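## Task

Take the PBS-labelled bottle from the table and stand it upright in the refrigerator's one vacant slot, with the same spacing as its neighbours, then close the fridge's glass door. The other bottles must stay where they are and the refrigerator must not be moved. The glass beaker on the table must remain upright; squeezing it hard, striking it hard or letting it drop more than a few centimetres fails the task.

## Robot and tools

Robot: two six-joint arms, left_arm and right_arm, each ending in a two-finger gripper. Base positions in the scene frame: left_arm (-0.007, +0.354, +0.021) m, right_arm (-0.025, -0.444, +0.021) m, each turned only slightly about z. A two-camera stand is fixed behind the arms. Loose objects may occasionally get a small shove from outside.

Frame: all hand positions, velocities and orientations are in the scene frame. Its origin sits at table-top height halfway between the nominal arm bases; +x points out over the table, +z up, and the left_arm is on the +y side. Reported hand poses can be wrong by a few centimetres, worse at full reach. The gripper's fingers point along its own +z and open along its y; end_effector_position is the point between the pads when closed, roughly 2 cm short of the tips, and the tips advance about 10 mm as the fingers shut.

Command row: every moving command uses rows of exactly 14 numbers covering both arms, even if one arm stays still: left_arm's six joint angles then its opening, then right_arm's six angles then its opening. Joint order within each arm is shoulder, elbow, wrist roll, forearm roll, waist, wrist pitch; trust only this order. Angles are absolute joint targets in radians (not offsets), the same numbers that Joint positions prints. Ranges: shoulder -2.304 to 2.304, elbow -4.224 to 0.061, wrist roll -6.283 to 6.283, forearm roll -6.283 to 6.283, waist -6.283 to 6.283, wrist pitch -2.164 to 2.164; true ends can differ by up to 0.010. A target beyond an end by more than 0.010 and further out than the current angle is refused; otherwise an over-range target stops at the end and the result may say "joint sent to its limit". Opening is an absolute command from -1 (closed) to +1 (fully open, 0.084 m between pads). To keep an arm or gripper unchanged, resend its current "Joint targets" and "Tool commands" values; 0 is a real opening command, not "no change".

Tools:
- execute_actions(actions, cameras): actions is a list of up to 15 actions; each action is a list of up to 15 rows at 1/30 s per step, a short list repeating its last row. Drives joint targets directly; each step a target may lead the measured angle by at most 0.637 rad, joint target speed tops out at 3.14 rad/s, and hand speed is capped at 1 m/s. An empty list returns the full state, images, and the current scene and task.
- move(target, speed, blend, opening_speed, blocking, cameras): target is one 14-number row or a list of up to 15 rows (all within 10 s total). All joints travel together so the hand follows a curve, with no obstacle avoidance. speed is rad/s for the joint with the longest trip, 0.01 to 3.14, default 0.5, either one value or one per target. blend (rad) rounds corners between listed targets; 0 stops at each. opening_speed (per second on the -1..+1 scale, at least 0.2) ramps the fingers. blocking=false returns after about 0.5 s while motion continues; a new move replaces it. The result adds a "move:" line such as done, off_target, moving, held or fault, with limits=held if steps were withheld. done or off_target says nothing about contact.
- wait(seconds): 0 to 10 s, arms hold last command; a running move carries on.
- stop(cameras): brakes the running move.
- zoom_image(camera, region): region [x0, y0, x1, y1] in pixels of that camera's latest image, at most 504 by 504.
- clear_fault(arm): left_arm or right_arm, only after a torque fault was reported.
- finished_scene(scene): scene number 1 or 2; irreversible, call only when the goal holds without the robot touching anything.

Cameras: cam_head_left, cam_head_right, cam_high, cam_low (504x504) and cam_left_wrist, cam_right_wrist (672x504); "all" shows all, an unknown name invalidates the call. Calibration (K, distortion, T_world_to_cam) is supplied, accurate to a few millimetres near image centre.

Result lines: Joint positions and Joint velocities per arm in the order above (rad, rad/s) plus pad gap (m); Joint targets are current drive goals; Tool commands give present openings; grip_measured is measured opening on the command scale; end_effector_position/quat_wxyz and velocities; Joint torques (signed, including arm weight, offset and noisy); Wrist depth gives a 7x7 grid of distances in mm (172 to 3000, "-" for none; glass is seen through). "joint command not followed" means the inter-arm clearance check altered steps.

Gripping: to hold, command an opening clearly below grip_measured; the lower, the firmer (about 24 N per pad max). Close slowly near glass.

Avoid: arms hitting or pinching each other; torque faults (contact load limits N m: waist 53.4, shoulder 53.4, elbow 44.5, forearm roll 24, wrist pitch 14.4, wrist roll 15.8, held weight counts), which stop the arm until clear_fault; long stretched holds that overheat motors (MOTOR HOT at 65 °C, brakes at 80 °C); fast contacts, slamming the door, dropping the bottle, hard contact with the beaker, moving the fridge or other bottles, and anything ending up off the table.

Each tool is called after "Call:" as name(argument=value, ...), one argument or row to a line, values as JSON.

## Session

Call:
execute_actions(
  actions=[],
)

Scene clock: 0.00 s.
left_arm: end_effector_position=(+0.1400, -0.0095, +0.2156) grip_measured=+1.00 end_effector_quat_wxyz=(-0.334, +0.902, +0.085, +0.260) | right_arm: end_effector_position=(+0.2960, -0.8244, +0.1131) grip_measured=+1.00 end_effector_quat_wxyz=(-0.419, -0.005, +0.903, -0.094)
Joint names: [shoulder, elbow, wrist roll, forearm roll, waist, wrist pitch]
Joint positions: left_arm=[-0.601 -0.999 -2.071 0.524 -1.504 -1.207 0.084] | right_arm=[-0.948 -1.311 3.07 -0.665 -0.56 -1.157 0.084]
Joint velocities: within noise
Joint torques (N m): no reading
Motor temperatures (°C): left_arm=[23 25 28 23 24 26] | right_arm=[22 26 29 25 25 27]
Wrist depth (mm): cam_left_wrist=[- 490 548 581 496 423 380 / - 1046 552 527 484 441 448 / 2935 909 704 608 536 479 433 / 659 726 663 566 498 445 405 / 844 691 590 513 461 418 376 / 743 625 540 473 426 391 355 / 659 563 492 438 399 366 335] | cam_right_wrist=[2294 - - 637 607 571 536 / 2228 2727 551 532 502 476 453 / 2145 2448 460 442 421 403 387 / 2044 427 402 385 370 360 347 / 1893 358 357 343 331 320 309 / 1657 320 314 304 294 285 277 / - 295 286 276 268 262 255]
Joint targets: left_arm=[-0.601 -0.999 -2.071 0.524 -1.504 -1.207] | right_arm=[-0.948 -1.311 3.070 -0.665 -0.560 -1.157]
Tool commands: left_gripper/opening=+1.0 right_gripper/opening=+1.0
camera_calibration:
cam_left_wrist: T_world_to_cam=[[0.317972, -0.752881, -0.57625, 0.107682], [-0.844195, 0.0518183, -0.533525, 0.300129], [0.431541, 0.656114, -0.619102, 0.211956], [0, 0, 0, 1]] pos_world=[0.12766, -0.0735477, 0.353401]
cam_right_wrist: T_world_to_cam=[[-0.0735674, 0.982634, -0.170349, 0.879069], [0.660299, -0.0800176, -0.746727, -0.112711], [-0.74739, -0.167416, -0.642946, 0.287441], [0, 0, 0, 1]] pos_world=[0.353924, -0.824699, 0.250394]

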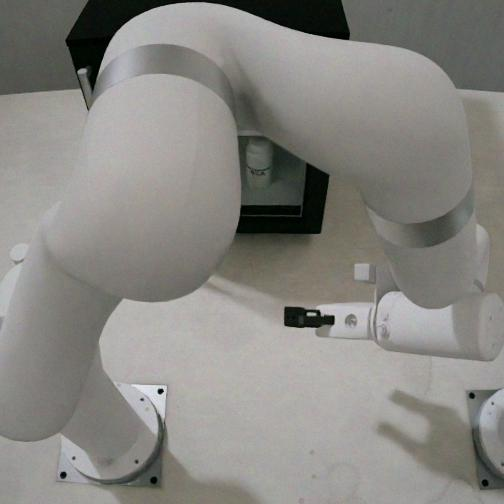

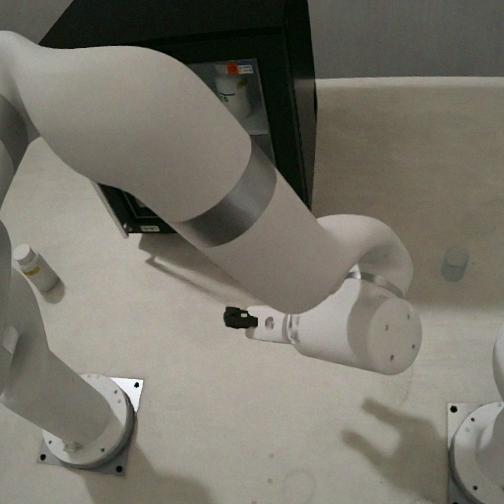

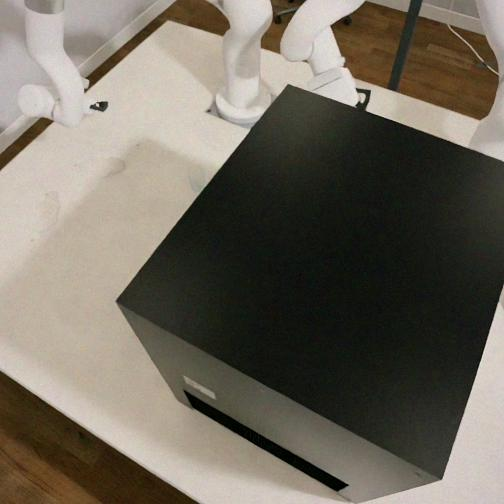

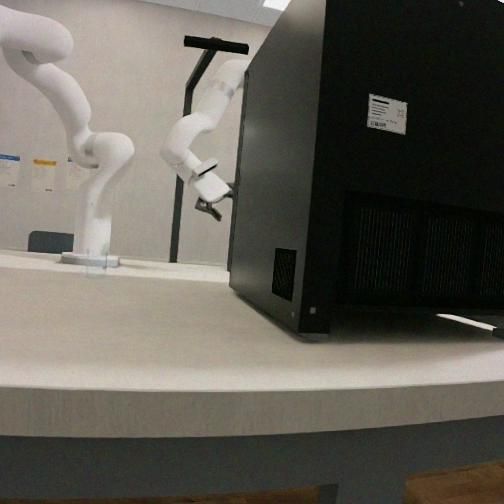

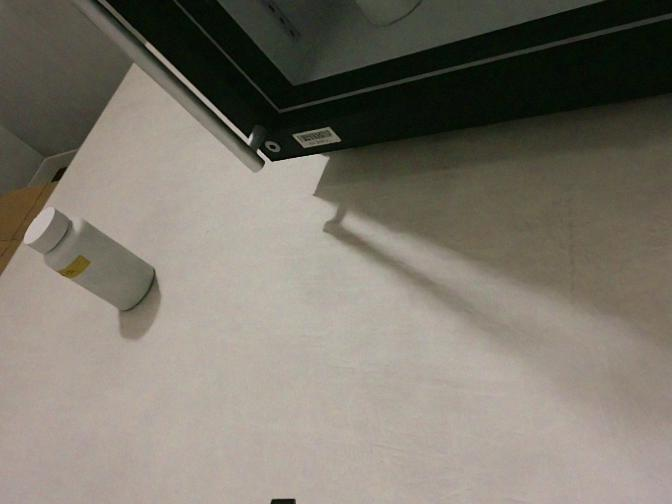

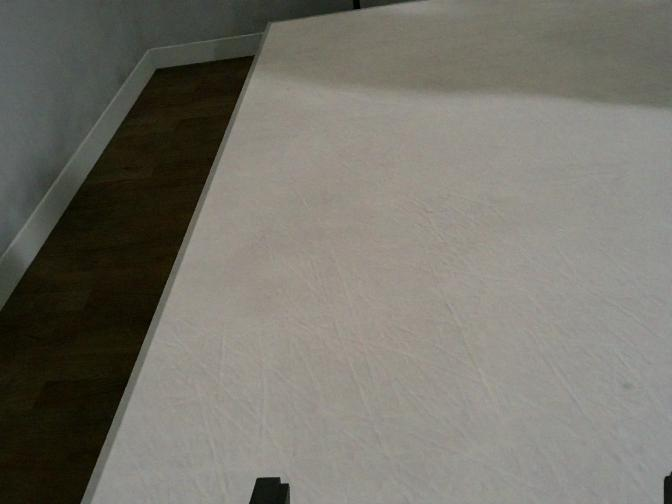

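Call:
move(
  target=[
    [0.2,-1.4,-2.0,0.2,-1.504,-1.3,1,-0.948,-1.311,3.07,-0.665,-0.56,-1.157,1],
    [0.2,-1.6,0,0,-0.046,-1.55,1,-0.948,-1.311,3.07,-0.665,-0.56,-1.157,1],
    [0.0764,-1.361,0,0,-0.046,-1.437,1,-0.948,-1.311,3.07,-0.665,-0.56,-1.157,1],
  ],
  speed=1.2,
  blend=[0.1,0.05,0],
  cameras=["cam_head_left","cam_head_right","cam_left_wrist"],
)

Call:
zoom_image(
  camera="cam_head_left",
  region=[70, 20, 330, 230],
)

Scene clock: 6.20 s.
left_arm: end_effector_position=(+0.4057, +0.3438, +0.6217) grip_measured=+1.00 end_effector_quat_wxyz=(+0.000, +1.000, -0.013, +0.000) | right_arm: end_effector_position=(+0.2960, -0.8247, +0.1133) grip_measured=+1.00 end_effector_quat_wxyz=(-0.419, -0.005, +0.903, -0.094)
Joint names: [shoulder, elbow, wrist roll, forearm roll, waist, wrist pitch]
Joint positions: left_arm=[0.076 -1.361 0 0 -0.046 -1.437 0.084] | right_arm=[-0.948 -1.311 3.07 -0.665 -0.56 -1.157 0.084]
Joint torques (N m): left_arm=[8.01 -12.13 1 -1.47 10.87 3.18] | right_arm=[45.9 -17.52 1.87 4.85 -7.23 -2.94]
Wrist depth (mm): cam_left_wrist=[760 763 - 210 209 209 209 / 759 762 - 209 209 209 209 / 760 757 - 209 209 209 208 / 757 756 - 209 209 208 208 / 759 754 755 209 209 208 208 / 756 684 758 751 752 751 751 / 755 751 757 754 751 748 751] | cam_right_wrist=[2302 - - 641 609 570 537 / 2242 2771 549 532 504 477 455 / 2185 2397 461 442 422 403 386 / 2050 428 402 385 370 360 346 / 1862 358 356 344 332 320 310 / 1649 320 314 303 294 286 277 / - 293 286 276 268 263 255]
Joint targets: left_arm=[0.076 -1.361 0.000 0.000 -0.046 -1.437] | right_arm=[-0.948 -1.311 3.070 -0.665 -0.560 -1.157]
move: done
camera_calibration:
cam_left_wrist: T_world_to_cam=[[-0.0431724, -0.998961, -0.0146191, 0.405227], [-0.998668, 0.0435646, -0.0276618, 0.47382], [0.0282699, 0.0134054, -0.99951, 0.738017], [0, 0, 0, 1]] pos_world=[0.469819, 0.374271, 0.756686]
Images, in order (width x height): cam_head_left 504x504, cam_head_right 504x504, cam_left_wrist 672x504.

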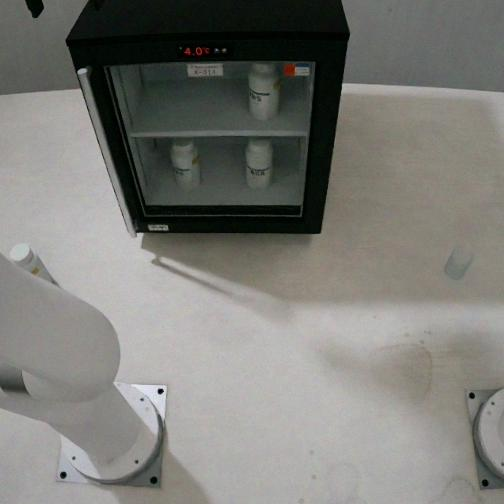

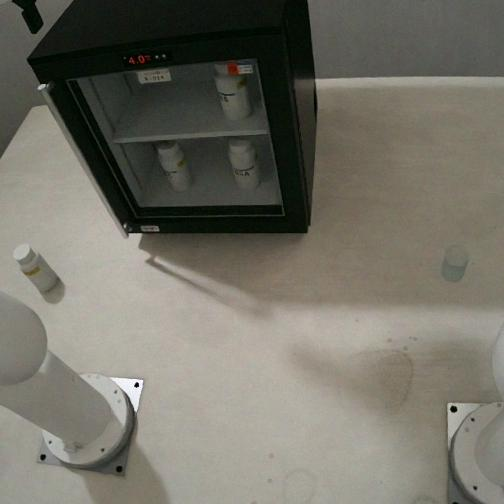

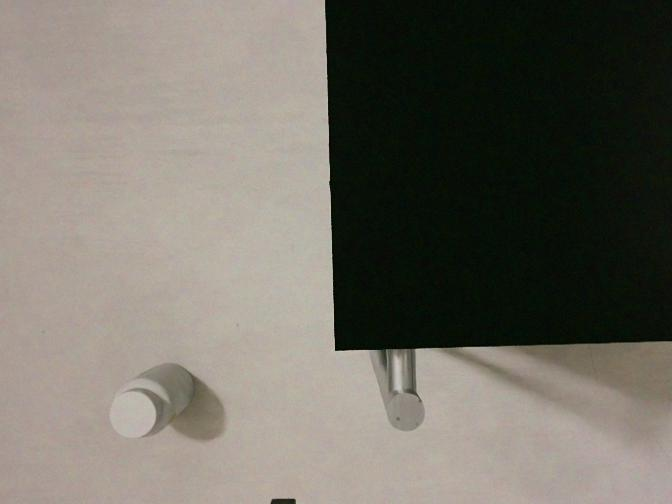

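Scaled by 1.938 from the camera's 504x504 image, which has a finer 720x720 frame.

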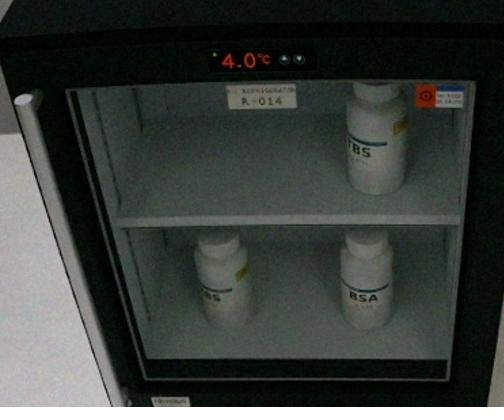

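Call:
move(
  target=[
    [0.0764,-1.361,0,0,-0.025,-1.437,1,-0.948,-1.311,3.07,-0.665,-0.56,-1.157,1],
    [0.083,-1.068,0,0,-0.025,-1.151,1,-0.948,-1.311,3.07,-0.665,-0.56,-1.157,1],
    [0.083,-1.068,0,0,-0.025,-1.151,-0.8,-0.948,-1.311,3.07,-0.665,-0.56,-1.157,1],
    [0.179,-0.983,-0.111,0,-0.0436,-1.162,-0.8,-0.948,-1.311,3.07,-0.665,-0.56,-1.157,1],
    [0.2747,-0.9058,-0.2304,0,-0.0759,-1.1805,-0.8,-0.948,-1.311,3.07,-0.665,-0.56,-1.157,1],
    [0.3675,-0.8383,-0.3667,0,-0.1249,-1.2058,-0.8,-0.948,-1.311,3.07,-0.665,-0.56,-1.157,1],
  ],
  speed=[0.3,0.25,0.3,0.15,0.15,0.15],
  blend=[0,0,0,0.01,0.01,0],
  opening_speed=2,
)

Call:
move(
  target=[
    [0.455,-0.781,-0.5245,0,-0.1954,-1.236,-0.8,-0.948,-1.311,3.07,-0.665,-0.56,-1.157,1],
    [0.5335,-0.7355,-0.7092,0,-0.2929,-1.269,-0.8,-0.948,-1.311,3.07,-0.665,-0.56,-1.157,1],
    [0.5967,-0.7003,-0.9236,0,-0.42,-1.297,-0.8,-0.948,-1.311,3.07,-0.665,-0.56,-1.157,1],
    [0.644,-0.6775,-1.2178,0,-0.6095,-1.3215,-0.8,-0.948,-1.311,3.07,-0.665,-0.56,-1.157,1],
    [0.651,-0.674,-1.5323,0,-0.8193,-1.325,-0.8,-0.948,-1.311,3.07,-0.665,-0.56,-1.157,1],
  ],
  speed=0.16,
  blend=0.01,
  cameras=["cam_head_left"],
)

Scene clock: 27.07 s.
left_arm: end_effector_position=(+0.3030, +0.3222, +0.4929) grip_measured=-0.67 end_effector_quat_wxyz=(+0.000, +0.991, +0.131, +0.000) | right_arm: end_effector_position=(+0.2960, -0.8247, +0.1133) grip_measured=+1.00 end_effector_quat_wxyz=(-0.419, -0.005, +0.903, -0.094)
Joint names: [shoulder, elbow, wrist roll, forearm roll, waist, wrist pitch]
Joint positions: left_arm=[0.367 -0.838 -0.367 0 -0.124 -1.206 0.015] | right_arm=[-0.948 -1.311 3.07 -0.665 -0.56 -1.157 0.084]
Joint torques (N m): left_arm=[8.04 -10.64 -0.83 -10.87 -25.66 9.23] | right_arm=[47.36 -17.4 1.84 5 -7 -3.08]
Wrist depth (mm): cam_left_wrist=[632 632 631 630 372 479 340 / 632 630 631 628 537 535 535 / 631 631 631 630 630 583 537 / 632 - - - - - - / 630 - - - - - - / 628 - - - - - - / 625 - - - - - -] | cam_right_wrist=[2294 - - 635 606 571 538 / 2271 2738 552 532 503 477 454 / 2192 2465 461 442 422 403 386 / 2050 428 402 386 370 359 346 / 1867 359 357 344 331 320 309 / 1653 321 314 304 294 285 277 / - 293 287 276 268 262 256]
Joint targets: left_arm=[0.368 -0.838 -0.367 0.000 -0.125 -1.206] | right_arm=[-0.948 -1.311 3.070 -0.665 -0.560 -1.157]
move: done

Scene clock: 28.93 s.
left_arm: end_effector_position=(+0.2569, +0.3034, +0.4930) grip_measured=-0.67 end_effector_quat_wxyz=(-0.005, +0.983, +0.181, -0.015) | right_arm: end_effector_position=(+0.2960, -0.8247, +0.1133) grip_measured=+1.00 end_effector_quat_wxyz=(-0.419, -0.005, +0.903, -0.094)
Joint names: [shoulder, elbow, wrist roll, forearm roll, waist, wrist pitch]
Joint positions: left_arm=[0.466 -0.774 -0.552 -0.003 -0.209 -1.272 0.015] | right_arm=[-0.948 -1.311 3.07 -0.665 -0.56 -1.157 0.084]
Joint torques (N m): left_arm=[5.49 -20.06 0.04 5.17 1.56 -7.31] | right_arm=[46.94 -16.5 1.81 5.66 -7.2 -2.96]
Wrist depth (mm): cam_left_wrist=[627 625 625 622 530 530 528 / 630 625 626 620 622 619 529 / 630 627 627 624 621 621 617 / - - - - - - - / 632 - - - - - - / 635 - - - - - - / 636 - - - - - -] | cam_right_wrist=[2257 - - 638 608 569 537 / 2279 2738 549 532 502 476 455 / 2165 2439 461 442 421 403 387 / 2056 428 401 386 370 360 346 / 1867 358 357 344 331 320 309 / 1649 320 314 305 294 285 277 / - 294 286 276 268 263 256]
Joint targets: left_arm=[0.466 -0.774 -0.552 -0.001 -0.209 -1.278] | right_arm=[-0.948 -1.311 3.070 -0.665 -0.560 -1.157]
Tool commands: left_gripper/opening=-0.8 right_gripper/opening=+1.0
TORQUE FAULT: the external load on the wrist pitch of the left arm reached its load limit, and that arm stopped. The contact can be on any part of that arm beyond that joint, not only on its tool. A torque fault puts only its own arm into a fault stop. That arm's remaining commands of this call were not run. The hold on the wrist pitch of that arm was moved back by the arm itself, up to 3 degrees, as the stop began, but a joint of that arm was then at its load limit, so every hold on that arm was set where that arm was. That arm may still press on what stopped it. That arm is still stopped at the end of this call. While its stop runs, that arm, its gripper or tool too, takes no new command.
CLEAR FAULT: the left arm stays stopped (state 4) until you call clear_fault(arm="left_arm").
End effector pose when the fault began: left_arm: position (+0.2641, +0.3031, +0.4930), quat_wxyz (-0.001, +0.984, +0.180, -0.001)
Joint positions when the fault began: left_arm=[0.466 -0.775 -0.551 0.001 -0.209 -1.244 0.015]
move: fault (left_arm); path passed 1 of 5 targets; left_arm: the wrist roll is farthest, 0.980 rad from its target
Images, in order (width x height): cam_head_left 504x504.

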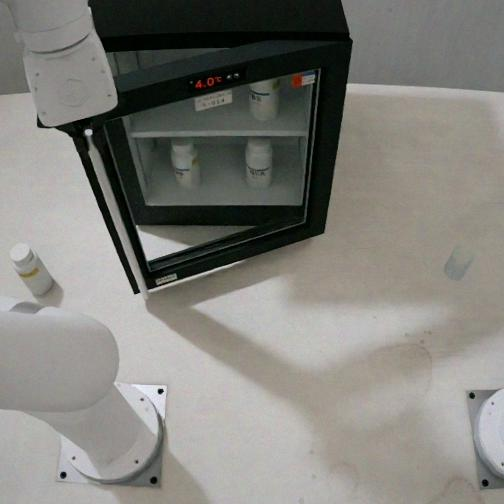

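Call:
clear_fault(
  arm="left_arm",
)

Call:
move(
  target=[
    [0.5367,-0.7335,-0.7092,0,-0.2777,-1.2702,-0.8,-0.948,-1.311,3.07,-0.665,-0.56,-1.157,1],
    [0.6015,-0.698,-0.9236,0,-0.404,-1.2995,-0.8,-0.948,-1.311,3.07,-0.665,-0.56,-1.157,1],
    [0.6508,-0.6742,-1.2178,0,-0.594,-1.325,-0.8,-0.948,-1.311,3.07,-0.665,-0.56,-1.157,1],
    [0.6595,-0.6695,-1.5323,0,-0.806,-1.329,-0.8,-0.948,-1.311,3.07,-0.665,-0.56,-1.157,1],
  ],
  speed=0.16,
  blend=0.01,
  cameras=["cam_head_left"],
)

Scene clock: 35.37 s.
left_arm: end_effector_position=(+0.2569, +0.3034, +0.4930) grip_measured=-0.67 end_effector_quat_wxyz=(-0.005, +0.983, +0.181, -0.015) | right_arm: end_effector_position=(+0.2960, -0.8247, +0.1133) grip_measured=+1.00 end_effector_quat_wxyz=(-0.419, -0.005, +0.903, -0.094)
Joint names: [shoulder, elbow, wrist roll, forearm roll, waist, wrist pitch]
Joint positions: left_arm=[0.466 -0.774 -0.552 -0.003 -0.209 -1.272 0.015] | right_arm=[-0.948 -1.311 3.07 -0.665 -0.56 -1.157 0.084]
Joint torques (N m): left_arm=[5.42 -19.82 0.03 5.13 1.82 -7.57] | right_arm=[46.94 -17.08 1.86 4.61 -6.05 -3.17]
Wrist depth (mm): cam_left_wrist=[629 627 622 622 530 529 526 / 627 624 624 624 620 619 530 / 630 628 626 624 624 620 619 / - - - - - - - / 636 - - - - - - / 638 - - - - - - / 636 - - - - - -] | cam_right_wrist=[2271 - - 640 606 572 537 / 2279 2738 548 530 505 477 455 / 2206 2405 459 441 423 403 387 / 2080 427 402 386 370 360 346 / 1867 358 357 344 331 321 309 / 1638 321 314 304 295 284 277 / - 294 287 276 268 263 255]
Joint targets: left_arm=[0.466 -0.774 -0.552 -0.003 -0.209 -1.272] | right_arm=[-0.948 -1.311 3.070 -0.665 -0.560 -1.157]
Tool commands: left_gripper/opening=-0.8 right_gripper/opening=+1.0
TORQUE FAULT, CONTINUED: the left arm's stop, for the torque fault of the wrist pitch that an earlier result reported, is over. The call counts as one of the actions that you can send in this scene. The hold on the wrist pitch of that arm was moved back by the arm itself, up to 3 degrees, as the stop began, but a joint of that arm was then at its load limit, so every hold on that arm was set where that arm was. That arm's target is now where it stood when the stop ended, not its last command. That arm keeps its grip as last carried out and accepts commands again: back off and push less far.
CLEAR FAULT: your call cleared the left arm's torque fault. If a joint's load stays at its limit, that arm stops again at once.

Scene clock: 39.03 s.
left_arm: end_effector_position=(+0.1903, +0.2567, +0.4929) grip_measured=-0.67 end_effector_quat_wxyz=(-0.004, +0.958, +0.287, -0.006) | right_arm: end_effector_position=(+0.2960, -0.8247, +0.1133) grip_measured=+1.00 end_effector_quat_wxyz=(-0.419, -0.005, +0.903, -0.094)
Joint names: [shoulder, elbow, wrist roll, forearm roll, waist, wrist pitch]
Joint positions: left_arm=[0.621 -0.688 -1.041 -0.001 -0.48 -1.324 0.015] | right_arm=[-0.948 -1.311 3.07 -0.665 -0.56 -1.157 0.084]
Joint torques (N m): left_arm=[0.32 -19.53 0.07 2.83 0.05 -8.24] | right_arm=[47.8 -16.6 1.87 5.17 -6.31 -2.99]
Wrist depth (mm): cam_left_wrist=[633 630 625 627 625 597 534 / 632 629 630 630 624 621 621 / 632 631 628 627 626 623 623 / 634 - - - - - - / 633 - - - - - - / 631 - - - - - - / 289 - - - - - -] | cam_right_wrist=[2286 - - 636 609 573 537 / 2264 2706 549 532 505 477 455 / 2165 2439 460 440 422 403 387 / 2020 429 402 385 371 359 347 / 1882 359 357 344 331 320 310 / 1649 320 314 304 294 285 276 / - 293 287 276 268 262 256]
Joint targets: left_arm=[0.621 -0.688 -1.041 0.000 -0.480 -1.330] | right_arm=[-0.948 -1.311 3.070 -0.665 -0.560 -1.157]
Tool commands: left_gripper/opening=-0.8 right_gripper/opening=+1.0
TORQUE FAULT: the external load on the wrist pitch of the left arm reached its load limit, and that arm stopped. The contact can be on any part of that arm beyond that joint, not only on its tool. A torque fault puts only its own arm into a fault stop. That arm's remaining commands of this call were not run. The hold on the wrist pitch of that arm was moved back by the arm itself, up to 3 degrees, as the stop began, but a joint of that arm was then at its load limit, so every hold on that arm was set where that arm was. That arm may still press on what stopped it. That arm is still stopped at the end of this call. While its stop runs, that arm, its gripper or tool too, takes no new command.
CLEAR FAULT: the left arm stays stopped (state 4) until you call clear_fault(arm="left_arm").
End effector pose when the fault began: left_arm: position (+0.1929, +0.2559, +0.4928), quat_wxyz (-0.001, +0.958, +0.286, -0.001)
Joint positions when the fault began: left_arm=[0.621 -0.689 -1.04 0 -0.479 -1.313 0.015]
move: fault (left_arm); path passed 2 of 4 targets; left_arm: the wrist roll is farthest, 0.491 rad from its target
Images, in order (width x height): cam_head_left 504x504.

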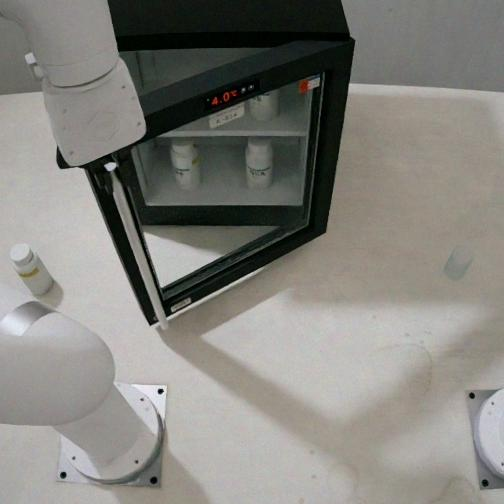

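Call:
clear_fault(
  arm="left_arm",
)

Call:
move(
  target=[
    [0.6565,-0.6715,-1.2178,0,-0.592,-1.328,-0.8,-0.948,-1.311,3.07,-0.665,-0.56,-1.157,1],
    [0.6655,-0.6655,-1.5323,0,-0.806,-1.331,-0.8,-0.948,-1.311,3.07,-0.665,-0.56,-1.157,1],
    [0.6317,-0.6828,-1.8364,0,-1.012,-1.3145,-0.8,-0.948,-1.311,3.07,-0.665,-0.56,-1.157,1],
    [0.562,-0.719,-2.1043,0,-1.179,-1.281,-0.8,-0.948,-1.311,3.07,-0.665,-0.56,-1.157,1],
  ],
  speed=0.16,
  blend=0.01,
)

Call:
move(
  target=[
    [0.468,-0.7732,-2.3287,0,-1.3015,-1.2412,-0.8,-0.948,-1.311,3.07,-0.665,-0.56,-1.157,1],
    [0.361,-0.843,-2.5152,0,-1.385,-1.204,-0.8,-0.948,-1.311,3.07,-0.665,-0.56,-1.157,1],
    [0.247,-0.928,-2.672,0,-1.4375,-1.175,-0.8,-0.948,-1.311,3.07,-0.665,-0.56,-1.157,1],
    [0.1315,-1.0245,-2.8069,0,-1.468,-1.156,-0.8,-0.948,-1.311,3.07,-0.665,-0.56,-1.157,1],
    [0.016,-1.1325,-2.9253,0,-1.481,-1.1485,-0.8,-0.948,-1.311,3.07,-0.665,-0.56,-1.157,1],
  ],
  speed=0.16,
  blend=0.01,
  cameras=["cam_head_left"],
)

Scene clock: 45.43 s.
left_arm: end_effector_position=(+0.1903, +0.2567, +0.4929) grip_measured=-0.67 end_effector_quat_wxyz=(-0.004, +0.958, +0.287, -0.006) | right_arm: end_effector_position=(+0.2960, -0.8247, +0.1133) grip_measured=+1.00 end_effector_quat_wxyz=(-0.419, -0.005, +0.903, -0.094)
Joint names: [shoulder, elbow, wrist roll, forearm roll, waist, wrist pitch]
Joint positions: left_arm=[0.621 -0.688 -1.041 -0.001 -0.48 -1.324 0.015] | right_arm=[-0.948 -1.311 3.07 -0.665 -0.56 -1.157 0.084]
Joint torques (N m): left_arm=[0.81 -19.6 0.04 2.96 0.09 -8.84] | right_arm=[46.43 -16.27 1.74 5.54 -6.62 -3.05]
Wrist depth (mm): cam_left_wrist=[635 630 627 626 626 594 530 / 633 633 629 628 624 621 623 / 636 631 629 626 626 622 620 / 630 - - - - - - / 633 - - - - - - / 633 - - - - - - / 289 - - - - - -] | cam_right_wrist=[2286 - - 637 608 570 537 / 2249 2749 549 532 502 477 455 / 2199 2431 458 442 423 404 386 / 2056 428 402 385 370 359 347 / 1857 359 357 343 331 320 310 / 1653 320 314 304 294 285 277 / - 293 287 277 268 263 255]
Joint targets: left_arm=[0.621 -0.688 -1.041 -0.001 -0.480 -1.324] | right_arm=[-0.948 -1.311 3.070 -0.665 -0.560 -1.157]
Tool commands: left_gripper/opening=-0.8 right_gripper/opening=+1.0
TORQUE FAULT, CONTINUED: the left arm's stop, for the torque fault of the wrist pitch that an earlier result reported, is over. The call counts as one of the actions that you can send in this scene. The hold on the wrist pitch of that arm was moved back by the arm itself, up to 3 degrees, as the stop began, but a joint of that arm was then at its load limit, so every hold on that arm was set where that arm was. That arm's target is now where it stood when the stop ended, not its last command. That arm keeps its grip as last carried out and accepts commands again: back off and push less far.
CLEAR FAULT: your call cleared the left arm's torque fault. If a joint's load stays at its limit, that arm stops again at once.

Scene clock: 52.53 s.
left_arm: end_effector_position=(+0.0908, +0.1314, +0.4928) grip_measured=-0.67 end_effector_quat_wxyz=(+0.000, +0.890, +0.455, +0.000) | right_arm: end_effector_position=(+0.2960, -0.8247, +0.1133) grip_measured=+1.00 end_effector_quat_wxyz=(-0.419, -0.005, +0.903, -0.094)
Joint names: [shoulder, elbow, wrist roll, forearm roll, waist, wrist pitch]
Joint positions: left_arm=[0.562 -0.719 -2.104 0 -1.179 -1.28 0.015] | right_arm=[-0.948 -1.311 3.07 -0.665 -0.56 -1.157 0.084]
Joint torques (N m): left_arm=[-7.64 -30.55 -0.77 1.32 -10.45 -1.12] | right_arm=[47.38 -17.47 1.91 4.85 -5.91 -2.95]
Wrist depth (mm): cam_left_wrist=[220 282 629 629 628 628 624 / 233 326 626 627 626 627 625 / 328 413 606 630 626 627 624 / 360 - - - - - - / 629 - - - - - - / 627 - - - - - - / 626 - - - - - -] | cam_right_wrist=[2302 - - 637 608 572 537 / 2257 2782 549 532 504 476 454 / 2206 2448 460 441 423 403 386 / 2044 428 402 386 369 359 346 / 1888 359 357 344 332 320 309 / 1657 320 314 303 294 285 277 / - 293 287 276 268 263 255]
Joint targets: left_arm=[0.562 -0.719 -2.104 0.000 -1.179 -1.281] | right_arm=[-0.948 -1.311 3.070 -0.665 -0.560 -1.157]
move: done

Scene clock: 58.10 s.
left_arm: end_effector_position=(+0.0421, -0.0866, +0.4930) grip_measured=-0.67 end_effector_quat_wxyz=(+0.000, +0.744, +0.669, +0.000) | right_arm: end_effector_position=(+0.2960, -0.8247, +0.1133) grip_measured=+1.00 end_effector_quat_wxyz=(-0.419, -0.005, +0.903, -0.094)
Joint names: [shoulder, elbow, wrist roll, forearm roll, waist, wrist pitch]
Joint positions: left_arm=[0.016 -1.132 -2.925 0 -1.481 -1.149 0.015] | right_arm=[-0.948 -1.311 3.07 -0.665 -0.56 -1.157 0.084]
Joint torques (N m): left_arm=[13.15 -29.92 -0.88 -0.94 -14.47 2.84] | right_arm=[47.94 -17.02 1.83 4.77 -4.86 -2.95]
Wrist depth (mm): cam_left_wrist=[634 630 631 631 629 624 626 / 632 631 629 627 626 626 626 / 635 628 628 629 627 627 626 / 627 - - - - - - / 628 - - - - - - / 631 - - - - - - / 630 - - - - - -] | cam_right_wrist=[2286 - - 638 604 570 538 / 2235 2749 551 533 501 476 455 / 2192 2414 458 441 422 403 387 / 2050 428 402 385 370 360 346 / 1877 358 357 344 332 321 309 / 1665 320 314 304 294 285 277 / - 294 287 276 268 263 256]
Joint targets: left_arm=[0.016 -1.133 -2.925 0.000 -1.481 -1.149] | right_arm=[-0.948 -1.311 3.070 -0.665 -0.560 -1.157]
move: done
Images, in order (width x height): cam_head_left 504x504.

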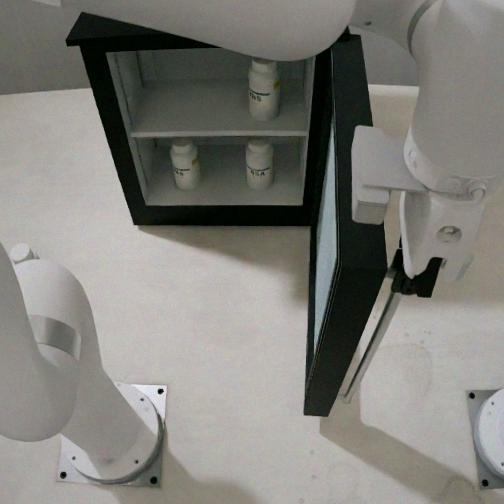

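Call:
move(
  target=[
    [-0.0995,-1.2515,-3.0319,0,-1.483,-1.152,-0.8,-0.948,-1.311,3.07,-0.665,-0.56,-1.157,1],
    [-0.0995,-1.2515,-3.0319,0,-1.483,-1.152,0.6,-0.948,-1.311,3.07,-0.665,-0.56,-1.157,1],
    [-0.101,-1.485,-3.0319,0.0,-1.483,-1.383,0.6,-0.948,-1.311,3.07,-0.665,-0.56,-1.157,1],
    [0.2,-1.6,-2.6,0.0,-1.3,-1.75,1,-0.948,-1.311,3.07,-0.665,-0.56,-1.157,1],
    [0.6,-1.0,0,0.0,0.3,-0.8,1,-0.948,-1.311,3.07,-0.665,-0.56,-1.157,1],
  ],
  speed=[0.16,0.5,0.4,1.2,1.6],
  blend=[0,0,0.05,0.1,0],
  opening_speed=2,
)

Call:
move(
  target=[
    [0.2,-0.3,0,0.0,0.581,0.8,1,-0.948,-1.311,3.07,-0.665,-0.56,-1.157,1],
    [-0.4333,-0.1641,0,0.0,0.581,1.561,1,-0.948,-1.311,3.07,-0.665,-0.56,-1.157,1],
  ],
  speed=0.8,
  blend=0.1,
  cameras=["cam_head_left","cam_head_right","cam_left_wrist","cam_high"],
)

Scene clock: 78.43 s.
left_arm: end_effector_position=(+0.3508, +0.4730, +0.6992) grip_measured=+1.00 end_effector_quat_wxyz=(-0.062, +0.909, +0.147, +0.384) | right_arm: end_effector_position=(+0.2960, -0.8247, +0.1133) grip_measured=+1.00 end_effector_quat_wxyz=(-0.419, -0.005, +0.903, -0.094)
Joint names: [shoulder, elbow, wrist roll, forearm roll, waist, wrist pitch]
Joint positions: left_arm=[0.6 -1 0 0 0.3 -0.8 0.084] | right_arm=[-0.948 -1.311 3.07 -0.665 -0.56 -1.157 0.084]
Joint torques (N m): left_arm=[10.91 -11.75 1.01 -0.01 11.2 5.04] | right_arm=[45.76 -16.41 1.9 4.95 -4.59 -2.92]
Wrist depth (mm): cam_left_wrist=[1940 1790 1711 1615 1539 1455 1380 / 2087 1979 1882 1745 1665 1564 1490 / 2356 2220 2044 1930 1847 1711 654 / 2604 2457 1235 2080 1979 1882 599 / 2405 2356 1117 1112 1112 1077 532 / 2138 992 1000 994 992 988 462 / 1979 924 921 916 919 865 422] | cam_right_wrist=[2302 - - 638 608 571 538 / 2228 2760 549 531 504 477 454 / 2178 2422 460 442 421 404 387 / 2050 428 402 386 370 359 346 / 1852 359 357 344 332 320 310 / 1642 320 314 303 294 285 277 / - 293 287 277 268 263 255]
Joint targets: left_arm=[0.600 -1.000 0.000 0.000 0.300 -0.800] | right_arm=[-0.948 -1.311 3.070 -0.665 -0.560 -1.157]
move: done; blend cut to 0 rad at target 4

Scene clock: 82.00 s.
left_arm: end_effector_position=(+0.3480, +0.5978, +0.2214) grip_measured=+1.00 end_effector_quat_wxyz=(-0.178, +0.763, +0.236, +0.575) | right_arm: end_effector_position=(+0.2960, -0.8247, +0.1133) grip_measured=+1.00 end_effector_quat_wxyz=(-0.419, -0.005, +0.903, -0.094)
Joint names: [shoulder, elbow, wrist roll, forearm roll, waist, wrist pitch]
Joint positions: left_arm=[-0.433 -0.164 0 0 0.581 1.561 0.084] | right_arm=[-0.948 -1.311 3.07 -0.665 -0.56 -1.157 0.084]
Joint torques (N m): left_arm=[10.64 2.23 0.98 0.28 11.21 5.62] | right_arm=[47.9 -16.72 1.83 4.93 -6.4 -2.93]
Wrist depth (mm): cam_left_wrist=[2519 2213 1991 1776 1604 1452 1332 / 2664 2294 2068 1847 1649 1499 1380 / 2717 2364 2106 1898 1690 1539 1405 / 2874 2422 2151 1930 1758 1578 1437 / - 2595 2257 1991 833 896 1431 / 2566 2547 678 679 673 671 670 / 1823 543 568 568 565 562 535] | cam_right_wrist=[2271 - - 637 606 573 537 / 2235 2749 548 530 503 476 454 / 2158 2397 460 441 422 404 386 / 2050 426 401 385 370 359 346 / 1888 358 358 344 331 320 310 / 1634 320 314 304 295 285 277 / - 293 287 276 268 263 256]
Joint targets: left_arm=[-0.433 -0.164 0.000 0.000 0.581 1.561] | right_arm=[-0.948 -1.311 3.070 -0.665 -0.560 -1.157]
move: done
camera_calibration:
cam_left_wrist: T_world_to_cam=[[0.573093, -0.819226, -0.0208001, 0.330052], [-0.215511, -0.126176, -0.968315, 0.431254], [0.790645, 0.559418, -0.248863, -0.421801], [0, 0, 0, 1]] pos_world=[0.237284, 0.560764, 0.319485]
Images, in order (width x height): cam_head_left 504x504, cam_head_right 504x504, cam_high 504x504, cam_left_wrist 672x504.

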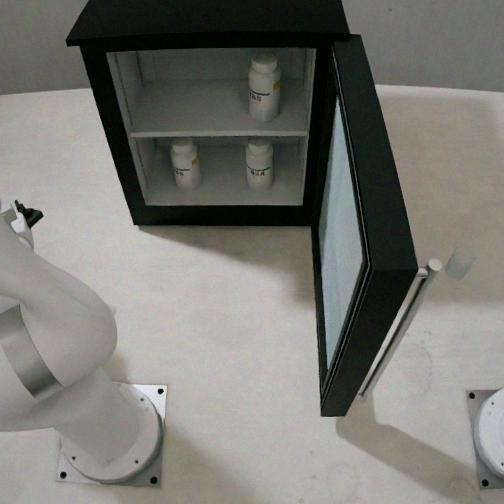

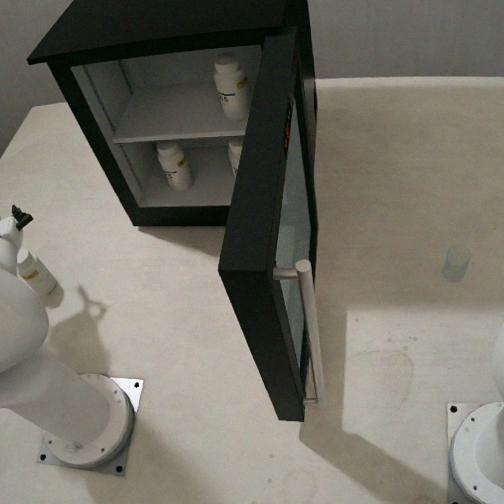

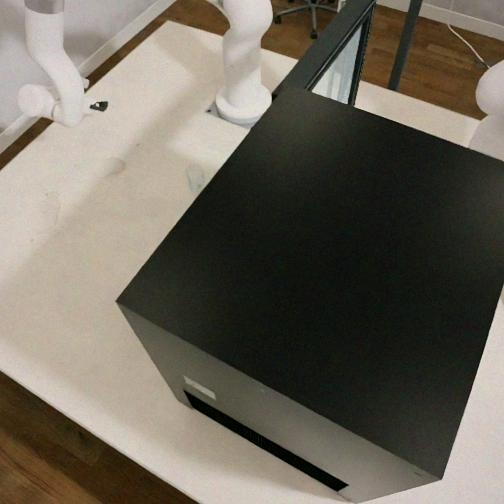

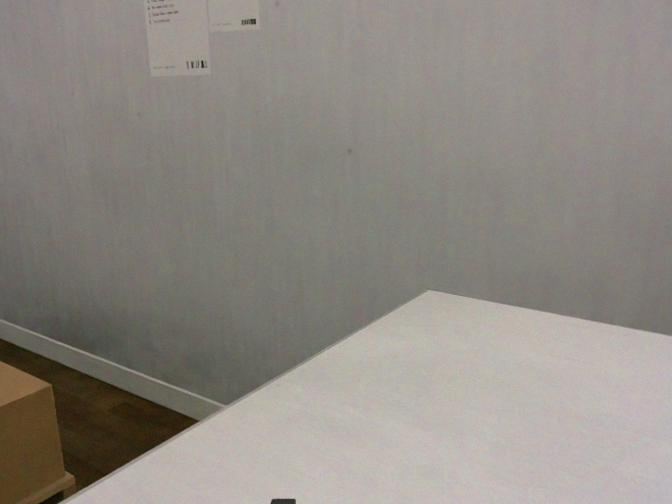

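Call:
move(
  target=[
    [-0.8387,-0.247,0,0.0,0.581,1.883,1,-0.948,-1.311,3.07,-0.665,-0.56,-1.157,1],
  ],
  speed=0.4,
  cameras=["cam_head_left","cam_head_right","cam_left_wrist"],
)

Call:
zoom_image(
  camera="cam_head_right",
  region=[0, 200, 100, 300],
)

Scene clock: 85.70 s.
left_arm: end_effector_position=(+0.3331, +0.5875, +0.1413) grip_measured=+1.00 end_effector_quat_wxyz=(-0.178, +0.763, +0.236, +0.575) | right_arm: end_effector_position=(+0.2960, -0.8247, +0.1133) grip_measured=+1.00 end_effector_quat_wxyz=(-0.419, -0.005, +0.903, -0.094)
Joint names: [shoulder, elbow, wrist roll, forearm roll, waist, wrist pitch]
Joint positions: left_arm=[-0.839 -0.247 0 0 0.581 1.883 0.084] | right_arm=[-0.948 -1.311 3.07 -0.665 -0.56 -1.157 0.084]
Joint torques (N m): left_arm=[15.54 -5.87 0.96 1.37 11.02 5.65] | right_arm=[47.16 -16.5 1.91 4.96 -6.9 -3.01]
Wrist depth (mm): cam_left_wrist=[2519 2242 1991 1799 1615 1483 1356 / 2634 2279 2056 1838 1661 1519 1400 / 2738 2381 2125 1877 1711 1550 1420 / 2948 2483 2185 1919 908 1536 1446 / 2935 2538 631 679 674 673 668 / 514 511 509 505 505 502 500 / 432 428 427 425 403 421 420] | cam_right_wrist=[2294 - - 637 609 569 539 / 2264 2771 548 532 502 477 455 / 2178 2405 460 442 421 403 386 / 2062 428 402 386 370 360 346 / 1882 358 356 344 331 320 310 / 1638 320 314 304 294 285 277 / - 293 287 276 268 263 255]
Joint targets: left_arm=[-0.839 -0.247 0.000 0.000 0.581 1.883] | right_arm=[-0.948 -1.311 3.070 -0.665 -0.560 -1.157]
move: done
camera_calibration:
cam_left_wrist: T_world_to_cam=[[0.573132, -0.819199, -0.0208001, 0.328464], [-0.21598, -0.126522, -0.968166, 0.349443], [0.790489, 0.559379, -0.249444, -0.423995], [0, 0, 0, 1]] pos_world=[0.222383, 0.550463, 0.239388]
Images, in order (width x height): cam_head_left 504x504, cam_head_right 504x504, cam_left_wrist 672x504.

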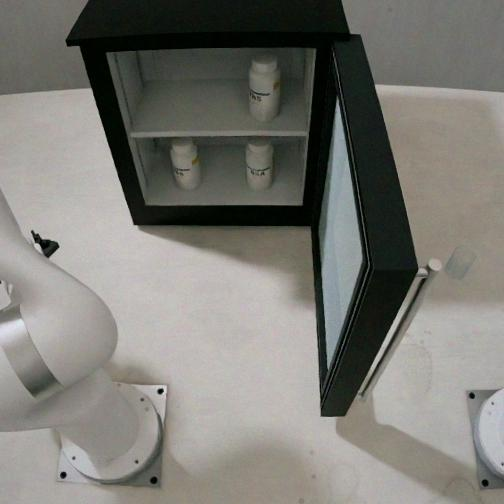

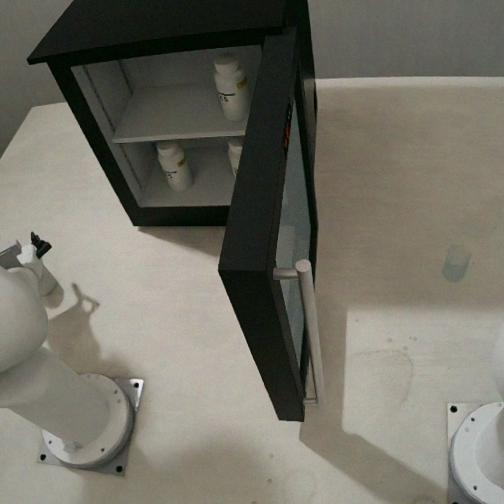

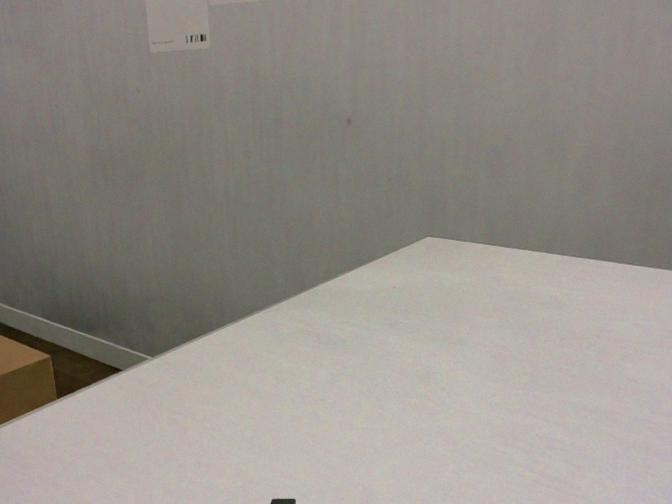

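Scaled by 5.040 from the camera's 504x504 image, which has a finer 720x720 frame.

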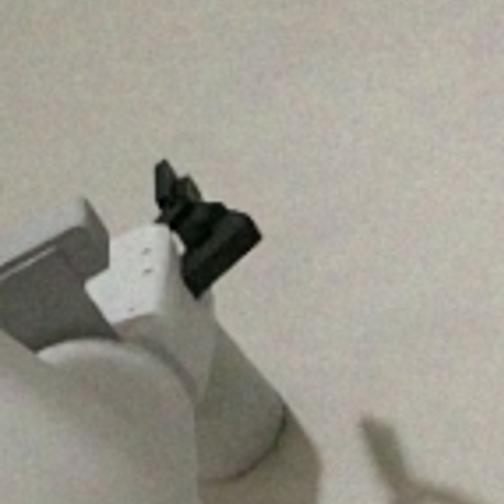

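Call:
move(
  target=[
    [-1.151,-0.4045,0,0.0,0.581,2.038,1,-0.948,-1.311,3.07,-0.665,-0.56,-1.157,1],
    [-1.151,-0.4045,0,0.0,0.581,2.038,-0.4,-0.948,-1.311,3.07,-0.665,-0.56,-1.157,1],
  ],
  speed=0.25,
  opening_speed=1,
  cameras=["cam_head_left","cam_head_right","cam_left_wrist"],
)

Call:
zoom_image(
  camera="cam_head_right",
  region=[0, 200, 100, 300],
)

Scene clock: 98.97 s.
left_arm: end_effector_position=(+0.3331, +0.5875, +0.0623) grip_measured=+0.40 end_effector_quat_wxyz=(-0.178, +0.763, +0.236, +0.575) | right_arm: end_effector_position=(+0.2960, -0.8247, +0.1133) grip_measured=+1.00 end_effector_quat_wxyz=(-0.419, -0.005, +0.903, -0.094)
Joint names: [shoulder, elbow, wrist roll, forearm roll, waist, wrist pitch]
Joint positions: left_arm=[-1.151 -0.405 0 0 0.581 2.038 0.061] | right_arm=[-0.948 -1.311 3.07 -0.665 -0.56 -1.157 0.084]
Joint torques (N m): left_arm=[19.27 -1.19 0.65 0.89 10.28 3.81] | right_arm=[47.84 -17.24 1.93 5.44 -5.92 -2.98]
Wrist depth (mm): cam_left_wrist=[2501 2228 2002 1776 1630 1471 1356 / 2585 2309 2044 1852 1669 1529 1391 / 2738 2340 2119 1872 1615 1516 1417 / 2886 2448 - 694 692 681 603 / 431 - - - - - - / 346 - - - - - 336 / 276 289 - - - - -] | cam_right_wrist=[2286 - - 639 608 570 537 / 2249 2727 551 530 503 478 455 / 2185 2431 459 441 420 404 387 / 2068 427 402 385 371 360 346 / 1847 359 357 343 332 320 310 / 1642 321 314 304 294 285 277 / - 293 286 276 268 263 255]
Joint targets: left_arm=[-1.151 -0.405 0.000 0.000 0.581 2.038] | right_arm=[-0.948 -1.311 3.070 -0.665 -0.560 -1.157]
move: done
camera_calibration:
cam_left_wrist: T_world_to_cam=[[0.573098, -0.819224, -0.0207528, 0.326834], [-0.215789, -0.126431, -0.96822, 0.272873], [0.790566, 0.559363, -0.249237, -0.443743], [0, 0, 0, 1]] pos_world=[0.222383, 0.550464, 0.160387]
Images, in order (width x height): cam_head_left 504x504, cam_head_right 504x504, cam_left_wrist 672x504.

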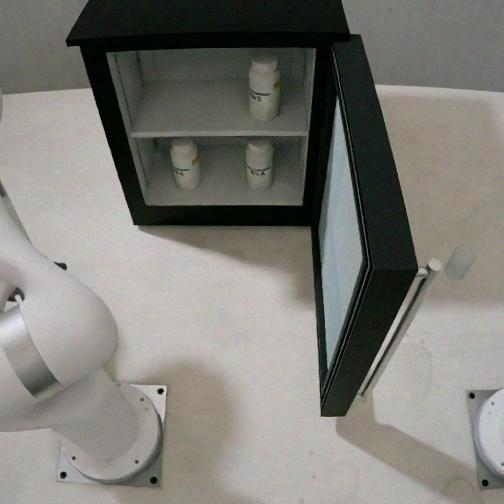

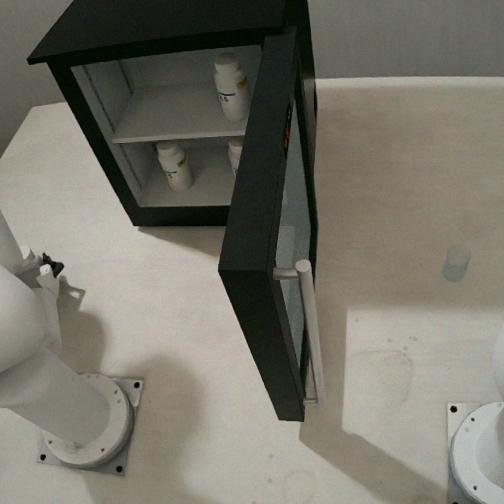

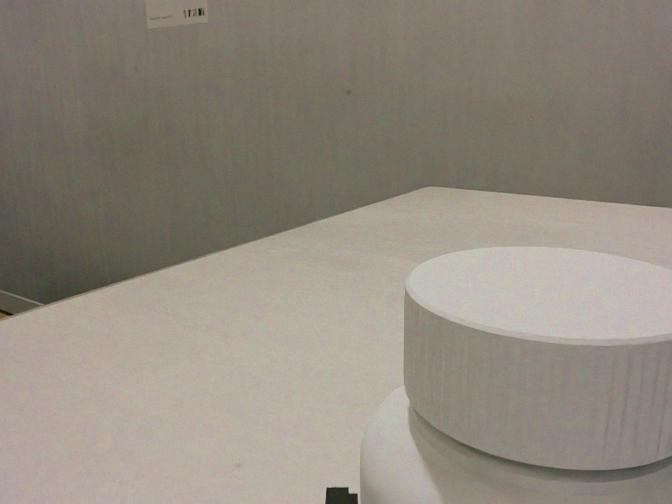

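Scaled by 5.040 from the camera's 504x504 image, which has a finer 720x720 frame.

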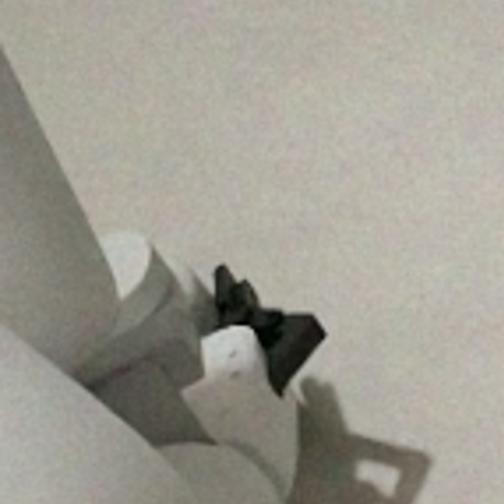

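Call:
move(
  target=[
    [-0.8387,-0.247,0,0.0,0.581,1.883,-0.8,-0.948,-1.311,3.07,-0.665,-0.56,-1.157,1],
    [-0.4333,-0.1641,0,0.0,0.581,1.561,-0.8,-0.948,-1.311,3.07,-0.665,-0.56,-1.157,1],
    [0.4084,-0.1048,0,0.0,0.2,0.7784,-0.8,-0.948,-1.311,3.07,-0.665,-0.56,-1.157,1],
    [0.4084,-0.1048,0,0.0,-0.2047,0.7784,-0.8,-0.948,-1.311,3.07,-0.665,-0.56,-1.157,1],
    [0.1939,-0.2245,0,0.0,-0.2047,0.8732,-0.8,-0.948,-1.311,3.07,-0.665,-0.56,-1.157,1],
  ],
  speed=[0.3,0.4,0.55,0.5,0.25],
  blend=[0.03,0.05,0.05,0.02,0],
  cameras=["cam_head_left","cam_left_wrist"],
)

Call:
zoom_image(
  camera="cam_head_left",
  region=[70, 20, 330, 230],
)

Scene clock: 119.53 s.
left_arm: end_effector_position=(+0.4553, +0.2683, +0.3723) grip_measured=+0.40 end_effector_quat_wxyz=(+0.055, +0.795, -0.074, +0.599) | right_arm: end_effector_position=(+0.2960, -0.8247, +0.1133) grip_measured=+1.00 end_effector_quat_wxyz=(-0.419, -0.005, +0.903, -0.094)
Joint names: [shoulder, elbow, wrist roll, forearm roll, waist, wrist pitch]
Joint positions: left_arm=[0.194 -0.224 0 0 -0.205 0.873 0.061] | right_arm=[-0.948 -1.311 3.07 -0.665 -0.56 -1.157 0.084]
Joint torques (N m): left_arm=[0.48 -25 -0.31 -0.64 -10 6.27] | right_arm=[47.22 -16.67 1.89 4.72 -5.71 -2.74]
Wrist depth (mm): cam_left_wrist=[- - 316 325 333 342 351 / - - 326 335 343 351 359 / - - 334 342 352 361 371 / - - 342 350 359 370 384 / - - - - - - - / - - - - - - 381 / - - - - - - -] | cam_right_wrist=[2279 - - 638 607 570 537 / 2235 2738 551 532 502 477 453 / 2178 2439 460 442 422 403 387 / 2056 427 403 386 370 359 346 / 1877 358 356 344 332 320 309 / 1642 320 314 303 294 285 277 / - 294 287 276 268 263 256]
Joint targets: left_arm=[0.194 -0.225 0.000 0.000 -0.205 0.873] | right_arm=[-0.948 -1.311 3.070 -0.665 -0.560 -1.157]
move: done
camera_calibration:
cam_left_wrist: T_world_to_cam=[[-0.174338, -0.984468, -0.0207162, 0.386354], [-0.241882, 0.0632093, -0.968245, 0.520064], [0.954515, -0.163791, -0.249144, -0.165232], [0, 0, 0, 1]] pos_world=[0.350867, 0.320417, 0.470386]
Images, in order (width x height): cam_head_left 504x504, cam_left_wrist 672x504.

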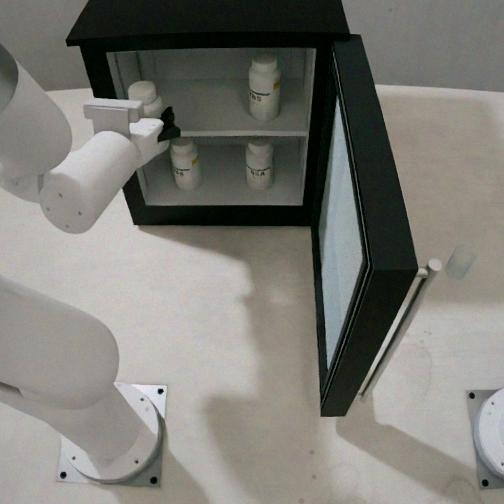

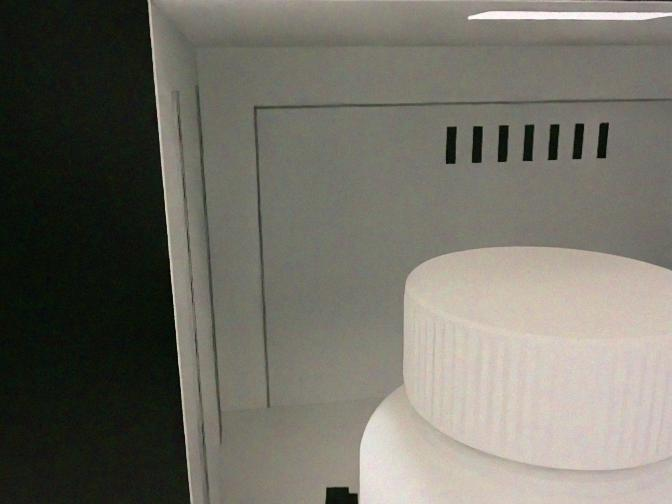

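Scaled by 1.938 from the camera's 504x504 image, which has a finer 720x720 frame.

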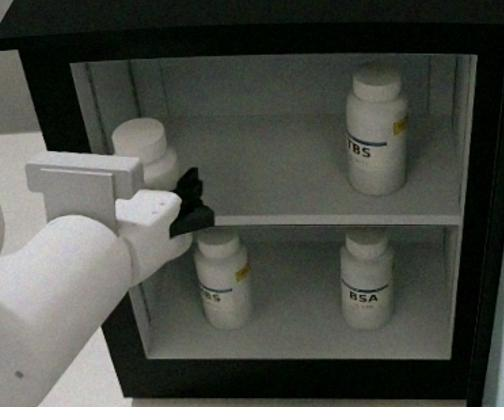

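Call:
move(
  target=[
    [0.0189,-0.3761,0,0.0,-0.2047,0.8966,-0.8,-0.948,-1.311,3.07,-0.665,-0.56,-1.157,1],
    [-0.1455,-0.5113,0,0.0,-0.2047,0.9258,-0.8,-0.948,-1.311,3.07,-0.665,-0.56,-1.157,1],
  ],
  speed=0.15,
  blend=0.01,
  cameras=["cam_head_left","cam_left_wrist"],
)

Call:
zoom_image(
  camera="cam_head_left",
  region=[70, 20, 330, 230],
)

Scene clock: 126.50 s.
left_arm: end_effector_position=(+0.5674, +0.2475, +0.3596) grip_measured=+0.39 end_effector_quat_wxyz=(+0.055, +0.795, -0.073, +0.599) | right_arm: end_effector_position=(+0.2960, -0.8247, +0.1133) grip_measured=+1.00 end_effector_quat_wxyz=(-0.419, -0.005, +0.903, -0.094)
Joint names: [shoulder, elbow, wrist roll, forearm roll, waist, wrist pitch]
Joint positions: left_arm=[-0.145 -0.511 0 0 -0.205 0.926 0.061] | right_arm=[-0.948 -1.311 3.07 -0.665 -0.56 -1.157 0.084]
Joint torques (N m): left_arm=[13.69 -24.54 0.95 2.15 -5.25 6.22] | right_arm=[45.77 -16.73 1.76 5.36 -5.73 -2.86]
Wrist depth (mm): cam_left_wrist=[- 210 215 220 225 230 236 / - 216 220 226 231 237 242 / - 222 226 232 237 244 251 / - 227 232 237 243 250 258 / - 213 - - - - - / - 208 - - - - 278 / - 205 - - - - -] | cam_right_wrist=[2271 - - 640 607 570 537 / 2257 2727 551 530 502 477 455 / 2206 2448 461 441 422 403 387 / 2068 428 402 385 370 360 346 / 1877 358 358 344 332 321 310 / 1642 321 314 304 294 285 277 / - 294 287 276 268 263 256]
Joint targets: left_arm=[-0.145 -0.511 0.000 0.000 -0.205 0.926] | right_arm=[-0.948 -1.311 3.070 -0.665 -0.560 -1.157]
move: done
camera_calibration:
cam_left_wrist: T_world_to_cam=[[-0.174151, -0.9845, -0.0207684, 0.385005], [-0.241894, 0.0632146, -0.968241, 0.536206], [0.954546, -0.163596, -0.249153, -0.278889], [0, 0, 0, 1]] pos_world=[0.462967, 0.299516, 0.457686]
Images, in order (width x height): cam_head_left 504x504, cam_left_wrist 672x504.

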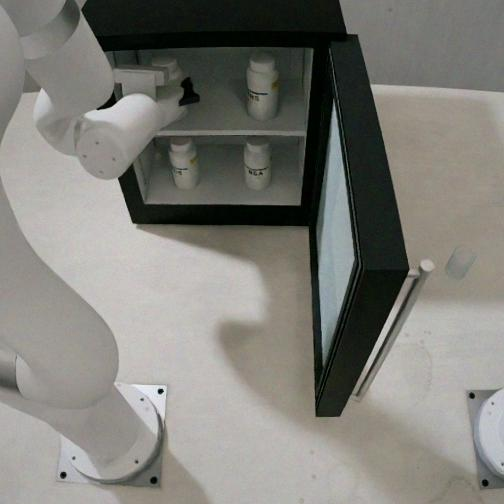

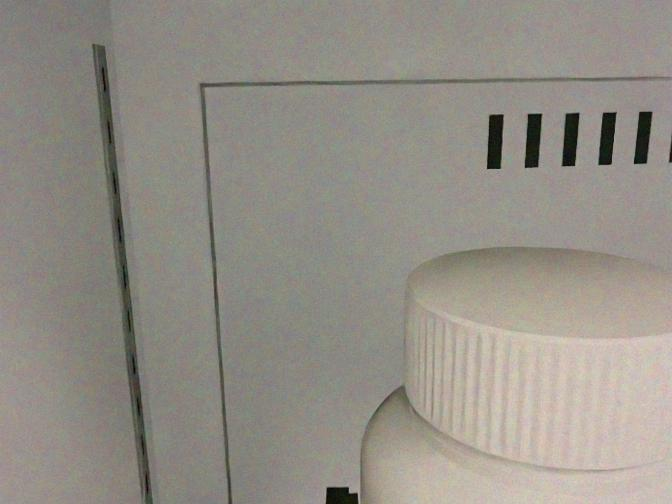

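Scaled by 1.938 from the camera's 504x504 image, which has a finer 720x720 frame.

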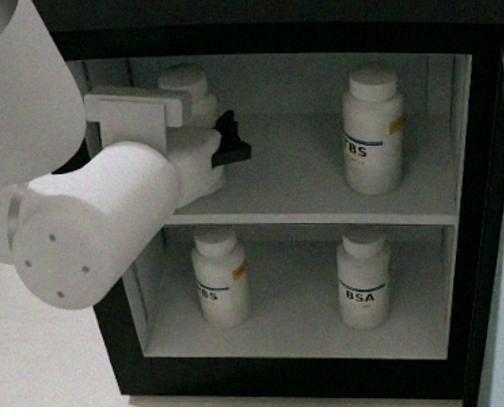

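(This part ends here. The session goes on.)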